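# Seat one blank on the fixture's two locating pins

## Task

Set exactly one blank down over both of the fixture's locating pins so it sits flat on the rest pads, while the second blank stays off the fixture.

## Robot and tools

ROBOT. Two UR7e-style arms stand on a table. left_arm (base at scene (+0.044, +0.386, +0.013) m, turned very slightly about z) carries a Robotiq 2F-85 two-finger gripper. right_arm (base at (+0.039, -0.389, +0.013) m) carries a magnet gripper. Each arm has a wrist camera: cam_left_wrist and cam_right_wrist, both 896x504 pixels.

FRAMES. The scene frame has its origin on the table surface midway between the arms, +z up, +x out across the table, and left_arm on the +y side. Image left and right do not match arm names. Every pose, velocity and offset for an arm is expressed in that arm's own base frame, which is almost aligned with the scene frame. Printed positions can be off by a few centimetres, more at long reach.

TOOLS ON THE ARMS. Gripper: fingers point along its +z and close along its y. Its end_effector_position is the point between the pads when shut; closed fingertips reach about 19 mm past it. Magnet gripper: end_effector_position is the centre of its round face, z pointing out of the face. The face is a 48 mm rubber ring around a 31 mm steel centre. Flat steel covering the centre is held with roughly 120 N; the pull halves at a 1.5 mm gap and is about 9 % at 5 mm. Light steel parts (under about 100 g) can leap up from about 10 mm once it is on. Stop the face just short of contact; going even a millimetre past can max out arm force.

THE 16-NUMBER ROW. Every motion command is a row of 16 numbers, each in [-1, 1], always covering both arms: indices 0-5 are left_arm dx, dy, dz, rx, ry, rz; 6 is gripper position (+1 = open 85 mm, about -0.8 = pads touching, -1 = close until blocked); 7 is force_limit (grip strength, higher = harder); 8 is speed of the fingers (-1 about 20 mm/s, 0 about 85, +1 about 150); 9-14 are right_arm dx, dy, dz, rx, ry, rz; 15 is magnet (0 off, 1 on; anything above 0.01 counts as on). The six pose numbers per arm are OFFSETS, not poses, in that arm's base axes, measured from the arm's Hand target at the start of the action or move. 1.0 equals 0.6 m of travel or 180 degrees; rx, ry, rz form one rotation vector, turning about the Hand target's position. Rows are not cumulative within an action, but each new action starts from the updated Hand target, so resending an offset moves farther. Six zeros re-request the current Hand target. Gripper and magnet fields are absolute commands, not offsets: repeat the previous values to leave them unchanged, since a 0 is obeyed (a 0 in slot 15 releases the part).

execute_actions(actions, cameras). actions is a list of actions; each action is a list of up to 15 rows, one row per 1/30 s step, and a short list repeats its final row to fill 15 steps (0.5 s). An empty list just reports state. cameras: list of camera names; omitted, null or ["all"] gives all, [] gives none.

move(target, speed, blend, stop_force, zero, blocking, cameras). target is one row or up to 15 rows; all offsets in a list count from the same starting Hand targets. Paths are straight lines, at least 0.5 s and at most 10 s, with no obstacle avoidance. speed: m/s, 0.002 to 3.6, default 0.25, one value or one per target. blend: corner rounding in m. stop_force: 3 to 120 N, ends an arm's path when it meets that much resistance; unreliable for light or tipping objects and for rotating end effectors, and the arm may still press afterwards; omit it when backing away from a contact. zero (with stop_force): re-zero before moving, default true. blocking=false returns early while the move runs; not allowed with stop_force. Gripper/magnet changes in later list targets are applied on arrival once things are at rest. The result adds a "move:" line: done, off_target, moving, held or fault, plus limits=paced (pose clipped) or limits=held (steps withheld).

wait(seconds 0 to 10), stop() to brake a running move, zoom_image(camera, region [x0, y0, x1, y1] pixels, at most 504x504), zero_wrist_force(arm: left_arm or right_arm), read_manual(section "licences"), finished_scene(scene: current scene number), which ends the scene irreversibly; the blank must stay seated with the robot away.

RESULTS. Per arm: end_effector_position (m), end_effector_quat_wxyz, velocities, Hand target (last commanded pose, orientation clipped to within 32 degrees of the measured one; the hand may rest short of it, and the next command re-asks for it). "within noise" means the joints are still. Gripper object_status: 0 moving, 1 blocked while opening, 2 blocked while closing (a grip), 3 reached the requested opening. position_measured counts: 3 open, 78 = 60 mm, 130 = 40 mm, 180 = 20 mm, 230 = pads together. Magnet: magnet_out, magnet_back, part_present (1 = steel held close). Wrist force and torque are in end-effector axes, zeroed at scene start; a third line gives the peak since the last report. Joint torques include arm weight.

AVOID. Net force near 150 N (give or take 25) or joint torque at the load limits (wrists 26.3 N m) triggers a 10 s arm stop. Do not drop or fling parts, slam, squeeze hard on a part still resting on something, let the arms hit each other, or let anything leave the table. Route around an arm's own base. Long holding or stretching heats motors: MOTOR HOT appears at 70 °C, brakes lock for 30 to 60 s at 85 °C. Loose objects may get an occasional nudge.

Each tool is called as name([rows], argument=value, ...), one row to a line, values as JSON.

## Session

execute_actions(actions=[])

Scene clock: 0.00 s.
left_arm: end_effector_position=(+0.2958, +0.4978, +0.3319) position_measured=3 object_status=3 end_effector_quat_wxyz=(-0.106, +0.149, +0.983, -0.021) | right_arm: end_effector_position=(+0.4243, -0.0191, +0.3698) magnet_out=0 magnet_back=1 part_present=0 end_effector_quat_wxyz=(-0.446, +0.886, -0.026, +0.125)
Joint positions: left_arm=[0.739 -1.316 1.251 -1.336 -1.433 1.028] | right_arm=[-0.762 -1.764 1.874 -1.114 -0.744 -0.957]
Joint velocities: within noise
Joint torques (N m): no reading
Motor temperatures (°C): left_arm=[30 24 27 29 37 30] | right_arm=[35 31 30 44 31 38]
Wrist force (N): no reading
Wrist torque (N m): no reading
Wrist force, peak (N): no reading
Hand target: left_arm +0.2958, +0.4978, +0.3319; -0.106, +0.149, +0.983, -0.021 | right_arm +0.4243, -0.0191, +0.3698; -0.446, +0.886, -0.026, +0.125

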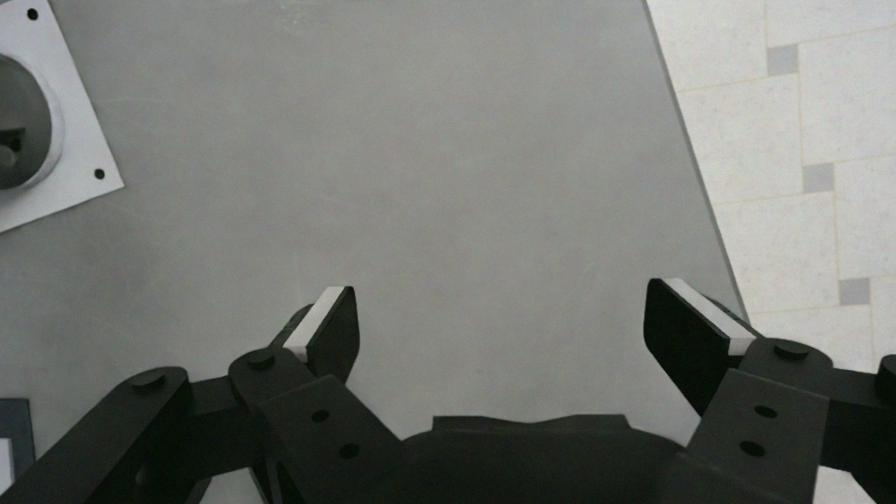

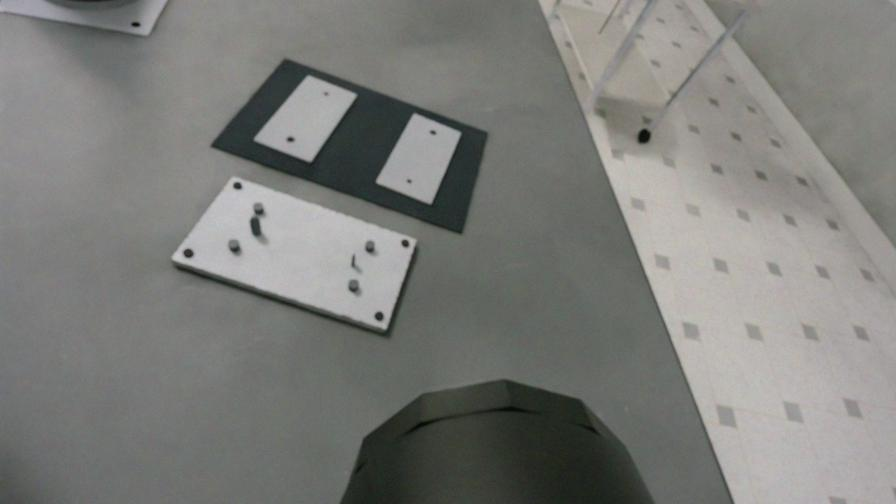

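move(target=[0,0,0,0,0,0,1,1,1,-0.128,0.503,-0.2,-0.3095,-0.1026,0.3639,0], speed=0.5, cameras=["cam_right_wrist"])

zoom_image(camera="cam_right_wrist", region=[400, 130, 530, 210])

zoom_image(camera="cam_right_wrist", region=[400, 300, 530, 380])

Scene clock: 3.23 s.
left_arm: end_effector_position=(+0.2958, +0.4978, +0.3319) position_measured=3 object_status=3 end_effector_quat_wxyz=(-0.106, +0.149, +0.983, -0.021) | right_arm: end_effector_position=(+0.3475, +0.2827, +0.2498) magnet_out=0 magnet_back=1 part_present=0 end_effector_quat_wxyz=(+0.000, +0.829, +0.559, +0.000)
Joint positions: left_arm=[0.739 -1.316 1.251 -1.336 -1.433 1.028] | right_arm=[0.381 -1.663 2.022 -1.93 -1.572 -0.806]
Joint velocities: within noise
Joint torques (N m): left_arm=[-2.24 -37.73 -26.61 -2.51 0.71 0.01] | right_arm=[7.23 -11.23 -33.82 -4.37 -1.42 1.44]
Motor temperatures (°C): left_arm=[30 24 27 29 37 30] | right_arm=[35 31 30 44 31 38]
Wrist force (N): left_arm=[0.0 -0.2 0.0] | right_arm=[-0.5 -1.1 -0.6]
Wrist torque (N m): left_arm=[-0.03 0.00 0.00] | right_arm=[0.04 -0.02 -0.19]
Wrist force, peak (N): left_arm=[0.1 0.3 0.1] | right_arm=[0.4 -1.9 -0.1]
Hand target: left_arm +0.2958, +0.4978, +0.3319; -0.106, +0.149, +0.983, -0.021 | right_arm +0.3475, +0.2827, +0.2498; +0.001, +0.829, +0.559, +0.000
Off the commanded pose: left_arm 0.000 m, 0 deg | right_arm 0.000 m, 0 deg.
move: done
Images, in order (width x height): cam_right_wrist 896x504.

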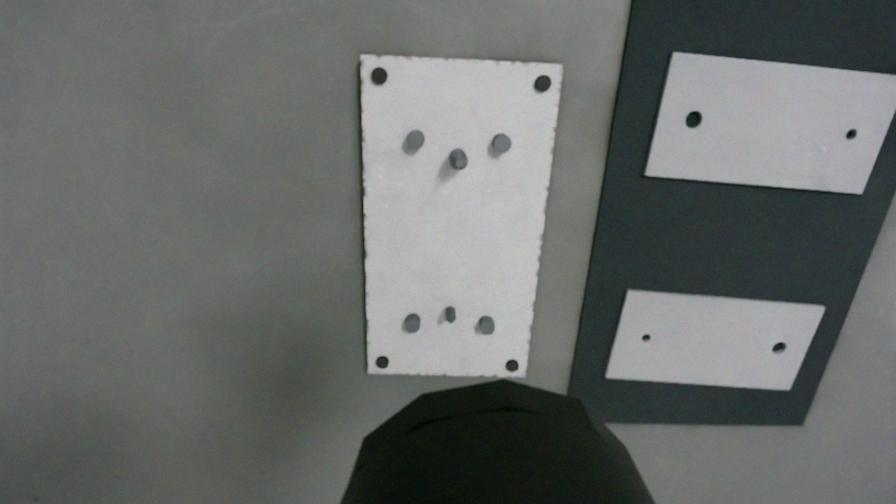

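Scaled by 3.877 from the camera's 896x504 image, which has a finer 1280x720 frame.

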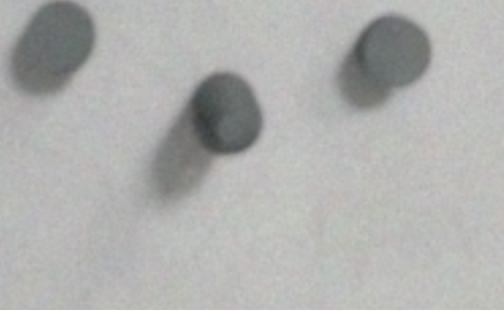

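Scaled by 3.877 from the camera's 896x504 image, which has a finer 1280x720 frame.

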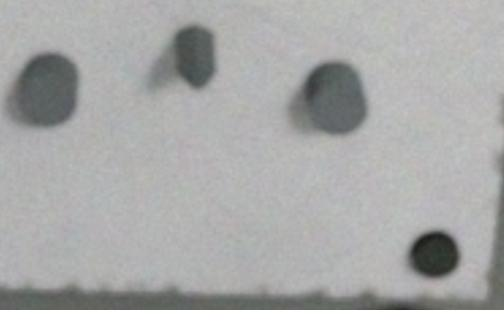

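move(target=[0,0,0,0,0,0,1,1,1,0.317,0.27,-0.15,0,0,-0.507,0], speed=0.4, cameras=["cam_right_wrist"])

Scene clock: 6.40 s.
left_arm: end_effector_position=(+0.2958, +0.4978, +0.3319) position_measured=3 object_status=3 end_effector_quat_wxyz=(-0.106, +0.149, +0.983, -0.021) | right_arm: end_effector_position=(+0.5377, +0.4447, +0.1598) magnet_out=0 magnet_back=1 part_present=0 end_effector_quat_wxyz=(+0.000, +0.980, -0.201, +0.000)
Joint positions: left_arm=[0.739 -1.316 1.251 -1.336 -1.433 1.028] | right_arm=[0.499 -1.003 1.431 -1.998 -1.571 0.904]
Joint velocities: within noise
Joint torques (N m): left_arm=[-2.69 -39.22 -25.75 -2.39 1.28 0.18] | right_arm=[6.87 -38.18 -32.89 -1.25 -1.44 1.8]
Motor temperatures (°C): left_arm=[30 24 27 29 37 30] | right_arm=[35 31 30 44 31 38]
Wrist force (N): left_arm=[-0.1 0.1 0.1] | right_arm=[-0.4 -1.2 -0.5]
Wrist torque (N m): left_arm=[0.01 0.01 0.00] | right_arm=[0.02 -0.06 -0.24]
Wrist force, peak (N): left_arm=[-0.2 -0.3 0.1] | right_arm=[-1.1 -1.3 -1.2]
Hand target: left_arm +0.2958, +0.4978, +0.3319; -0.106, +0.149, +0.983, -0.021 | right_arm +0.5377, +0.4447, +0.1598; +0.000, +0.979, -0.202, +0.000
Off the commanded pose: left_arm 0.000 m, 0 deg | right_arm 0.000 m, 0 deg.
move: done
Images, in order (width x height): cam_right_wrist 896x504.

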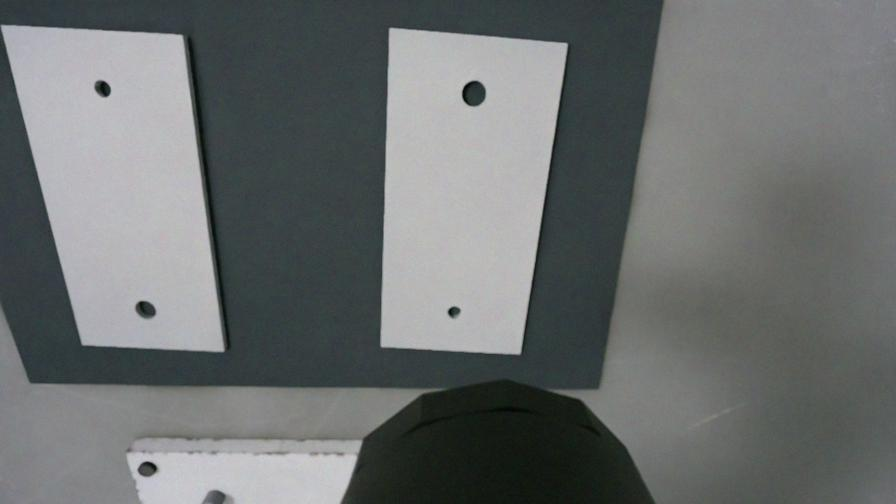

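move(target=[0,0,0,0,0,0,1,1,1,0.012,0.0033,-0.262,0,0,0,0], speed=0.25, cameras=[])

move(target=[0,0,0,0,0,0,1,1,1,0,0,-0.03,0,0,0,0], speed=0.008, stop_force=4, cameras=[])

execute_actions([
  [[0,0,0,0,0,0,1,1,1,0,0,0,0,0,0,1]],
], cameras=["cam_right_wrist"])

Scene clock: 7.87 s.
left_arm: end_effector_position=(+0.2958, +0.4978, +0.3319) position_measured=3 object_status=3 end_effector_quat_wxyz=(-0.106, +0.149, +0.983, -0.021) | right_arm: end_effector_position=(+0.5449, +0.4466, +0.0028) magnet_out=0 magnet_back=1 part_present=0 end_effector_quat_wxyz=(+0.000, +0.979, -0.202, +0.000)
Joint positions: left_arm=[0.739 -1.316 1.251 -1.336 -1.433 1.028] | right_arm=[0.496 -0.785 1.517 -2.301 -1.571 0.902]
Joint velocities: within noise
Joint torques (N m): left_arm=[-2.64 -39.8 -26.06 -2.36 1.4 0.41] | right_arm=[7.35 -42.78 -28.72 -4.5 1.15 1.11]
Motor temperatures (°C): left_arm=[30 24 27 29 37 30] | right_arm=[35 31 30 44 31 38]
Wrist force (N): left_arm=[-0.1 0.0 0.1] | right_arm=[0.0 -0.6 -0.8]
Wrist torque (N m): left_arm=[0.01 0.01 0.00] | right_arm=[0.04 -0.12 -0.22]
Wrist force, peak (N): left_arm=[-0.3 0.1 -0.1] | right_arm=[-0.3 -1.2 -2.2]
Hand target: left_arm +0.2958, +0.4978, +0.3319; -0.106, +0.149, +0.983, -0.021 | right_arm +0.5449, +0.4467, +0.0026; +0.000, +0.979, -0.202, +0.000
Off the commanded pose: left_arm 0.000 m, 0 deg | right_arm 0.000 m, 0 deg.
move: done
No camera images: "cameras" was empty.

Scene clock: 10.10 s.
left_arm: end_effector_position=(+0.2958, +0.4978, +0.3319) position_measured=3 object_status=3 end_effector_quat_wxyz=(-0.106, +0.149, +0.983, -0.021) | right_arm: end_effector_position=(+0.5449, +0.4467, -0.0061) magnet_out=0 magnet_back=1 part_present=0 end_effector_quat_wxyz=(+0.000, +0.979, -0.202, +0.000)
Joint positions: left_arm=[0.739 -1.316 1.251 -1.336 -1.433 1.028] | right_arm=[0.496 -0.771 1.519 -2.317 -1.571 0.902]
Joint velocities: within noise
Joint torques (N m): left_arm=[-4.31 -38.84 -25.51 -2.07 1.57 0.2] | right_arm=[5.3 -55.94 -22.26 -0.76 1.24 1.28]
Motor temperatures (°C): left_arm=[30 24 27 29 37 30] | right_arm=[35 31 30 44 31 38]
Wrist force (N): left_arm=[-0.1 0.2 0.0] | right_arm=[1.1 -2.0 -2.7]
Wrist torque (N m): left_arm=[0.02 0.01 0.00] | right_arm=[0.04 -0.10 -0.23]
Wrist force, peak (N): left_arm=[-0.2 0.0 0.3] | right_arm=[-4.6 7.2 -16.2]
Hand target: left_arm +0.2958, +0.4978, +0.3319; -0.106, +0.149, +0.983, -0.021 | right_arm +0.5449, +0.4467, -0.0061; +0.000, +0.979, -0.202, +0.000 (not the last commanded pose)
Off the commanded pose: left_arm 0.000 m, 0 deg | right_arm 0.009 m, 0 deg.
move: contact (right_arm)
No camera images: "cameras" was empty.

Scene clock: 10.80 s.
left_arm: end_effector_position=(+0.2958, +0.4978, +0.3319) position_measured=3 object_status=3 end_effector_quat_wxyz=(-0.106, +0.149, +0.983, -0.021) | right_arm: end_effector_position=(+0.5449, +0.4467, -0.0061) magnet_out=1 magnet_back=0 part_present=1 end_effector_quat_wxyz=(+0.000, +0.979, -0.202, +0.000)
Joint positions: left_arm=[0.739 -1.316 1.251 -1.336 -1.433 1.028] | right_arm=[0.496 -0.771 1.519 -2.317 -1.571 0.902]
Joint velocities: within noise
Joint torques (N m): left_arm=[-3.36 -40 -26.71 -2 1.47 0.11] | right_arm=[5.34 -56.35 -26.85 -2.44 1.08 1.33]
Motor temperatures (°C): left_arm=[30 24 27 29 37 30] | right_arm=[35 31 30 44 31 38]
Wrist force (N): left_arm=[0.1 -0.1 0.1] | right_arm=[0.6 -1.3 1.7]
Wrist torque (N m): left_arm=[-0.01 0.00 0.00] | right_arm=[0.22 -0.04 -0.20]
Wrist force, peak (N): left_arm=[-0.2 0.0 -0.1] | right_arm=[0.4 -1.4 1.6]
Hand target: left_arm +0.2958, +0.4978, +0.3319; -0.106, +0.149, +0.983, -0.021 | right_arm +0.5449, +0.4467, -0.0061; +0.000, +0.979, -0.202, +0.000
Off the commanded pose: left_arm 0.000 m, 0 deg | right_arm 0.000 m, 0 deg.
Images, in order (width x height): cam_right_wrist 896x504.

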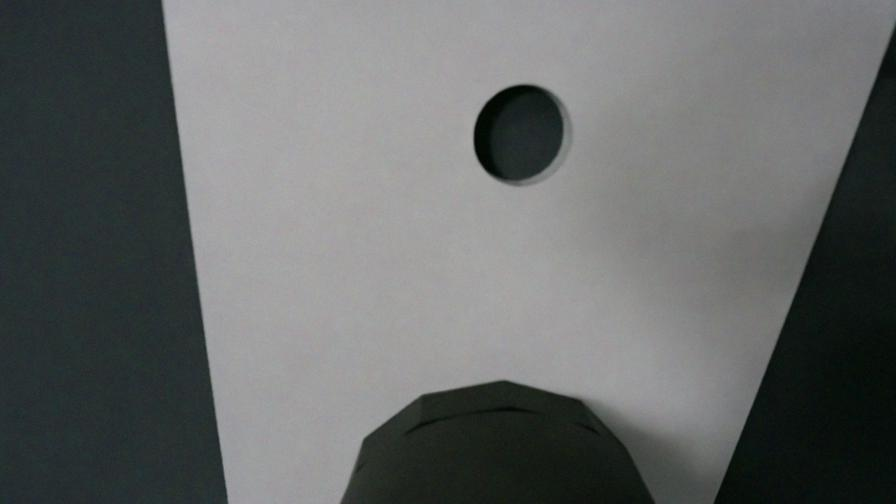

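move([
  [0,0,0,0,0,0,1,1,1,0,0,0.02,0,0,0,1],
  [0,0,0,0,0,0,1,1,1,-0.03,-0.03,0.14,0,0,0.06,1],
  [0,0,0,0,0,0,1,1,1,-0.2687,-0.2882,0.14,0,0,0.518,1],
  [0,0,0,0,0,0,1,1,1,-0.2687,-0.2882,0.107,0,0,0.518,1],
], speed=[0.06,0.25,0.3,0.15], blend=[0.005,0.02,0.005,0], cameras=["cam_right_wrist"])

zoom_image(camera="cam_right_wrist", region=[430, 70, 610, 190])

Scene clock: 14.83 s.
left_arm: end_effector_position=(+0.2958, +0.4978, +0.3319) position_measured=3 object_status=3 end_effector_quat_wxyz=(-0.106, +0.149, +0.983, -0.021) | right_arm: end_effector_position=(+0.3837, +0.2738, +0.0582) magnet_out=1 magnet_back=0 part_present=1 end_effector_quat_wxyz=(+0.001, +0.819, +0.573, +0.000)
Joint positions: left_arm=[0.739 -1.316 1.251 -1.336 -1.433 1.028] | right_arm=[0.333 -1.289 2.219 -2.501 -1.572 -0.888]
Joint velocities: within noise
Joint torques (N m): left_arm=[-4.46 -39.66 -26.53 -1.74 1.6 0.26] | right_arm=[-8.5 -21 -7.97 -5.13 1.54 -2.28]
Motor temperatures (°C): left_arm=[30 24 27 29 37 30] | right_arm=[35 31 30 44 31 38]
Wrist force (N): left_arm=[0.0 0.1 -0.1] | right_arm=[-0.1 -0.9 3.3]
Wrist torque (N m): left_arm=[0.01 0.00 0.00] | right_arm=[0.05 -0.05 -0.21]
Wrist force, peak (N): left_arm=[-0.1 -0.3 0.3] | right_arm=[-0.3 -0.6 4.9]
Hand target: left_arm +0.2958, +0.4978, +0.3319; -0.106, +0.149, +0.983, -0.021 | right_arm +0.3837, +0.2738, +0.0581; +0.001, +0.819, +0.573, +0.000
Off the commanded pose: left_arm 0.000 m, 0 deg | right_arm 0.000 m, 0 deg.
move: done
Images, in order (width x height): cam_right_wrist 896x504.

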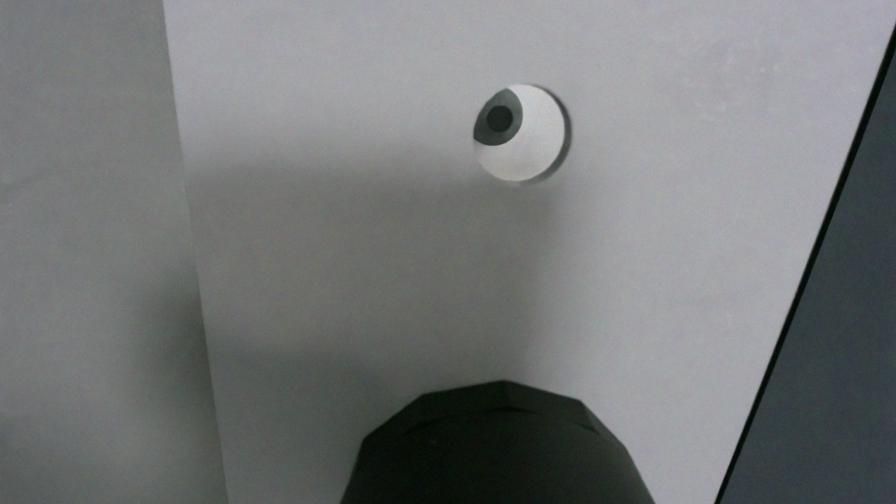

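Scaled by 2.800 from the camera's 896x504 image, which has a finer 1280x720 frame.

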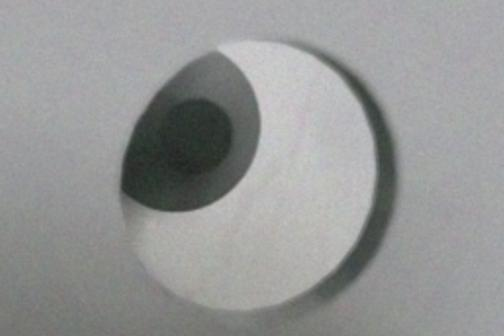

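move(target=[0,0,0,0,0,0,1,1,1,-0.0007,0.001,-0.034,0,0,0,1], speed=0.06, cameras=["cam_right_wrist"])

zoom_image(camera="cam_right_wrist", region=[430, 70, 610, 190])

Scene clock: 15.97 s.
left_arm: end_effector_position=(+0.2958, +0.4978, +0.3319) position_measured=3 object_status=3 end_effector_quat_wxyz=(-0.106, +0.149, +0.983, -0.021) | right_arm: end_effector_position=(+0.3833, +0.2744, +0.0378) magnet_out=1 magnet_back=0 part_present=1 end_effector_quat_wxyz=(+0.001, +0.819, +0.573, +0.000)
Joint positions: left_arm=[0.739 -1.316 1.251 -1.336 -1.433 1.028] | right_arm=[0.335 -1.239 2.232 -2.564 -1.572 -0.886]
Joint velocities: within noise
Joint torques (N m): left_arm=[-5.59 -38.52 -26.54 -1.71 1.54 0.11] | right_arm=[8.16 -22.26 -7.32 -4.87 1.24 1.75]
Motor temperatures (°C): left_arm=[30 24 27 29 37 30] | right_arm=[35 31 30 44 31 38]
Wrist force (N): left_arm=[0.1 0.0 0.0] | right_arm=[-0.1 -1.4 3.5]
Wrist torque (N m): left_arm=[0.00 -0.01 0.00] | right_arm=[0.01 -0.07 -0.18]
Wrist force, peak (N): left_arm=[-0.1 0.0 0.4] | right_arm=[0.0 -1.2 3.8]
Hand target: left_arm +0.2958, +0.4978, +0.3319; -0.106, +0.149, +0.983, -0.021 | right_arm +0.3833, +0.2744, +0.0377; +0.001, +0.819, +0.573, +0.000
Off the commanded pose: left_arm 0.000 m, 0 deg | right_arm 0.000 m, 0 deg.
move: done
Images, in order (width x height): cam_right_wrist 896x504.

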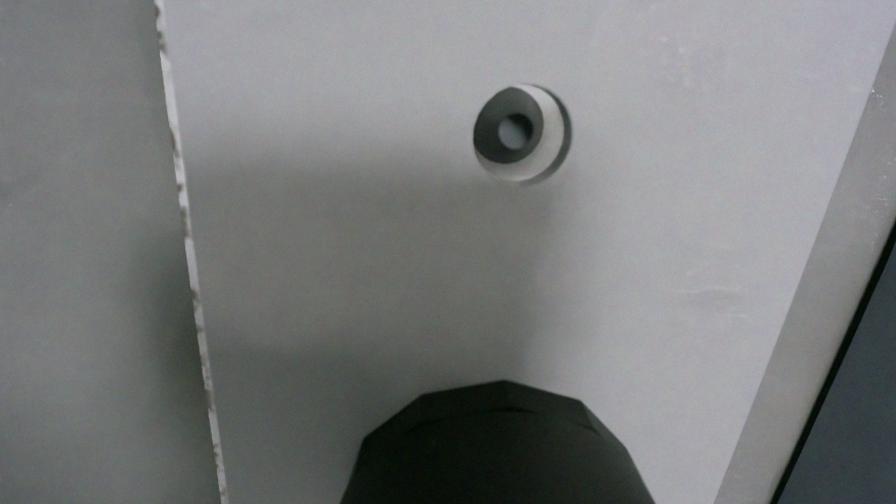

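Scaled by 2.800 from the camera's 896x504 image, which has a finer 1280x720 frame.

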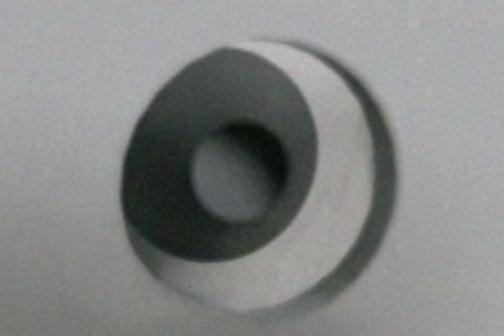

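move(target=[0,0,0,0,0,0,1,1,1,-0.0004,0.0005,-0.06,0,0,0,1], speed=0.011, stop_force=8, cameras=["cam_right_wrist"])

Scene clock: 19.63 s.
left_arm: end_effector_position=(+0.2958, +0.4978, +0.3319) position_measured=3 object_status=3 end_effector_quat_wxyz=(-0.106, +0.149, +0.983, -0.021) | right_arm: end_effector_position=(+0.3831, +0.2746, +0.0131) magnet_out=1 magnet_back=0 part_present=1 end_effector_quat_wxyz=(+0.001, +0.819, +0.573, +0.000)
Joint positions: left_arm=[0.739 -1.316 1.251 -1.336 -1.433 1.028] | right_arm=[0.336 -1.176 2.244 -2.639 -1.572 -0.886]
Joint velocities: within noise
Joint torques (N m): left_arm=[-7.89 -40.6 -25.52 -1.71 1.49 0.21] | right_arm=[-5.22 -34.92 -16.54 0.7 0.6 0.12]
Motor temperatures (°C): left_arm=[30 24 27 29 37 30] | right_arm=[35 31 30 44 31 38]
Wrist force (N): left_arm=[0.2 0.0 -0.2] | right_arm=[6.5 3.2 -3.8]
Wrist torque (N m): left_arm=[0.01 -0.03 0.00] | right_arm=[0.05 0.02 0.28]
Wrist force, peak (N): left_arm=[-0.2 0.0 -0.3] | right_arm=[-15.5 -18.9 -58.8]
Hand target: left_arm +0.2958, +0.4978, +0.3319; -0.106, +0.149, +0.983, -0.021 | right_arm +0.3831, +0.2746, +0.0131; +0.001, +0.819, +0.573, +0.000 (not the last commanded pose)
Off the commanded pose: left_arm 0.000 m, 0 deg | right_arm 0.011 m, 0 deg.
move: contact (right_arm)
Images, in order (width x height): cam_right_wrist 896x504.

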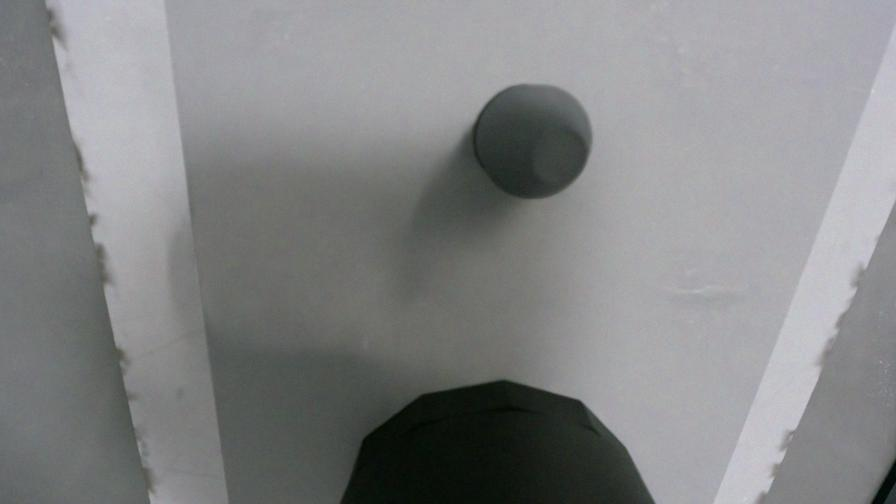

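execute_actions([
  [[0,0,0,0,0,0,1,1,1,0,0,0,0,0,0,0]],
], cameras=[])

move([
  [0,0,0,0,0,0,1,1,1,0,0,0.03,0,0,0,0],
  [0,0,0,0,0,0,1,1,1,-0.05,0.015,0.3,0,0,0,0],
], speed=[0.03,0.3], cameras=["cam_right_wrist"])

zoom_image(camera="cam_right_wrist", region=[340, 50, 600, 400])

Scene clock: 20.43 s.
left_arm: end_effector_position=(+0.2958, +0.4978, +0.3319) position_measured=3 object_status=3 end_effector_quat_wxyz=(-0.106, +0.149, +0.983, -0.021) | right_arm: end_effector_position=(+0.3831, +0.2746, +0.0132) magnet_out=0 magnet_back=1 part_present=0 end_effector_quat_wxyz=(+0.001, +0.819, +0.573, +0.000)
Joint positions: left_arm=[0.739 -1.316 1.251 -1.336 -1.433 1.028] | right_arm=[0.336 -1.176 2.244 -2.639 -1.572 -0.886]
Joint velocities: within noise
Joint torques (N m): left_arm=[-7.41 -39.56 -26.76 -1.72 1.59 -0.07] | right_arm=[-7.72 -19.87 -15.75 -0.54 0.42 -0.77]
Motor temperatures (°C): left_arm=[30 24 27 29 37 30] | right_arm=[35 31 30 44 31 38]
Wrist force (N): left_arm=[-0.1 0.2 -0.2] | right_arm=[2.3 -1.7 -15.8]
Wrist torque (N m): left_arm=[0.03 0.02 0.00] | right_arm=[0.14 -0.03 -0.04]
Wrist force, peak (N): left_arm=[0.0 0.1 0.4] | right_arm=[2.2 -1.7 -16.6]
Hand target: left_arm +0.2958, +0.4978, +0.3319; -0.106, +0.149, +0.983, -0.021 | right_arm +0.3831, +0.2746, +0.0131; +0.001, +0.819, +0.573, +0.000
Off the commanded pose: left_arm 0.000 m, 0 deg | right_arm 0.000 m, 0 deg.
No camera images: "cameras" was empty.

Scene clock: 22.40 s.
left_arm: end_effector_position=(+0.2958, +0.4978, +0.3319) position_measured=3 object_status=3 end_effector_quat_wxyz=(-0.106, +0.149, +0.983, -0.021) | right_arm: end_effector_position=(+0.3531, +0.2836, +0.1931) magnet_out=0 magnet_back=1 part_present=0 end_effector_quat_wxyz=(+0.001, +0.819, +0.573, +0.000)
Joint positions: left_arm=[0.739 -1.316 1.251 -1.336 -1.433 1.028] | right_arm=[0.378 -1.586 2.11 -2.095 -1.572 -0.843]
Joint velocities: within noise
Joint torques (N m): left_arm=[-8.48 -40.12 -25.55 -1.52 1.37 0.36] | right_arm=[7.66 -30.4 -31.76 -1 -1.36 1.42]
Motor temperatures (°C): left_arm=[30 24 27 29 37 30] | right_arm=[35 31 30 44 31 38]
Wrist force (N): left_arm=[0.0 0.0 0.1] | right_arm=[0.0 -1.4 -1.0]
Wrist torque (N m): left_arm=[0.00 0.00 0.00] | right_arm=[-0.02 -0.09 -0.20]
Wrist force, peak (N): left_arm=[-0.3 -0.1 -0.2] | right_arm=[1.9 -2.0 -14.5]
Hand target: left_arm +0.2958, +0.4978, +0.3319; -0.106, +0.149, +0.983, -0.021 | right_arm +0.3531, +0.2836, +0.1931; +0.001, +0.819, +0.573, +0.000
Off the commanded pose: left_arm 0.000 m, 0 deg | right_arm 0.000 m, 0 deg.
move: done
Images, in order (width x height): cam_right_wrist 896x504.

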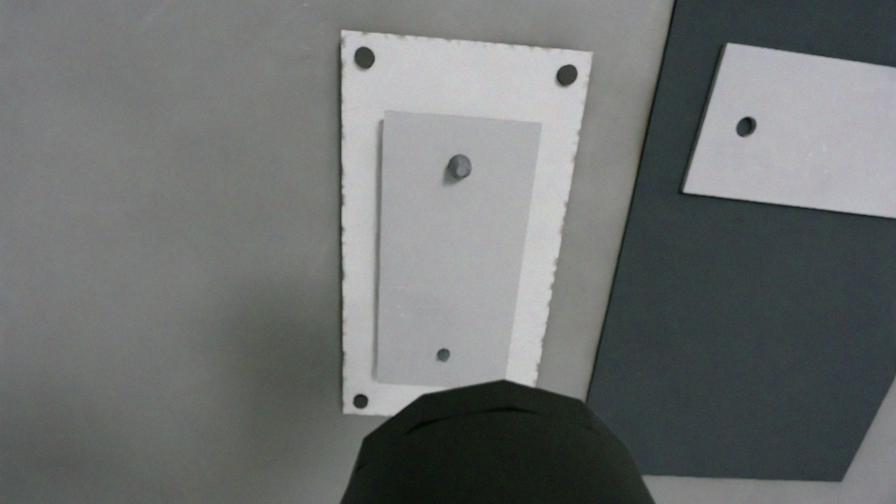

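Scaled by 1.440 from the camera's 896x504 image, which has a finer 1280x720 frame.

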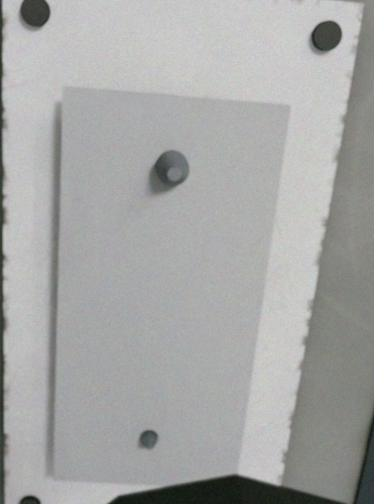

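finished_scene(scene=3)

The scene is finished: the task was done.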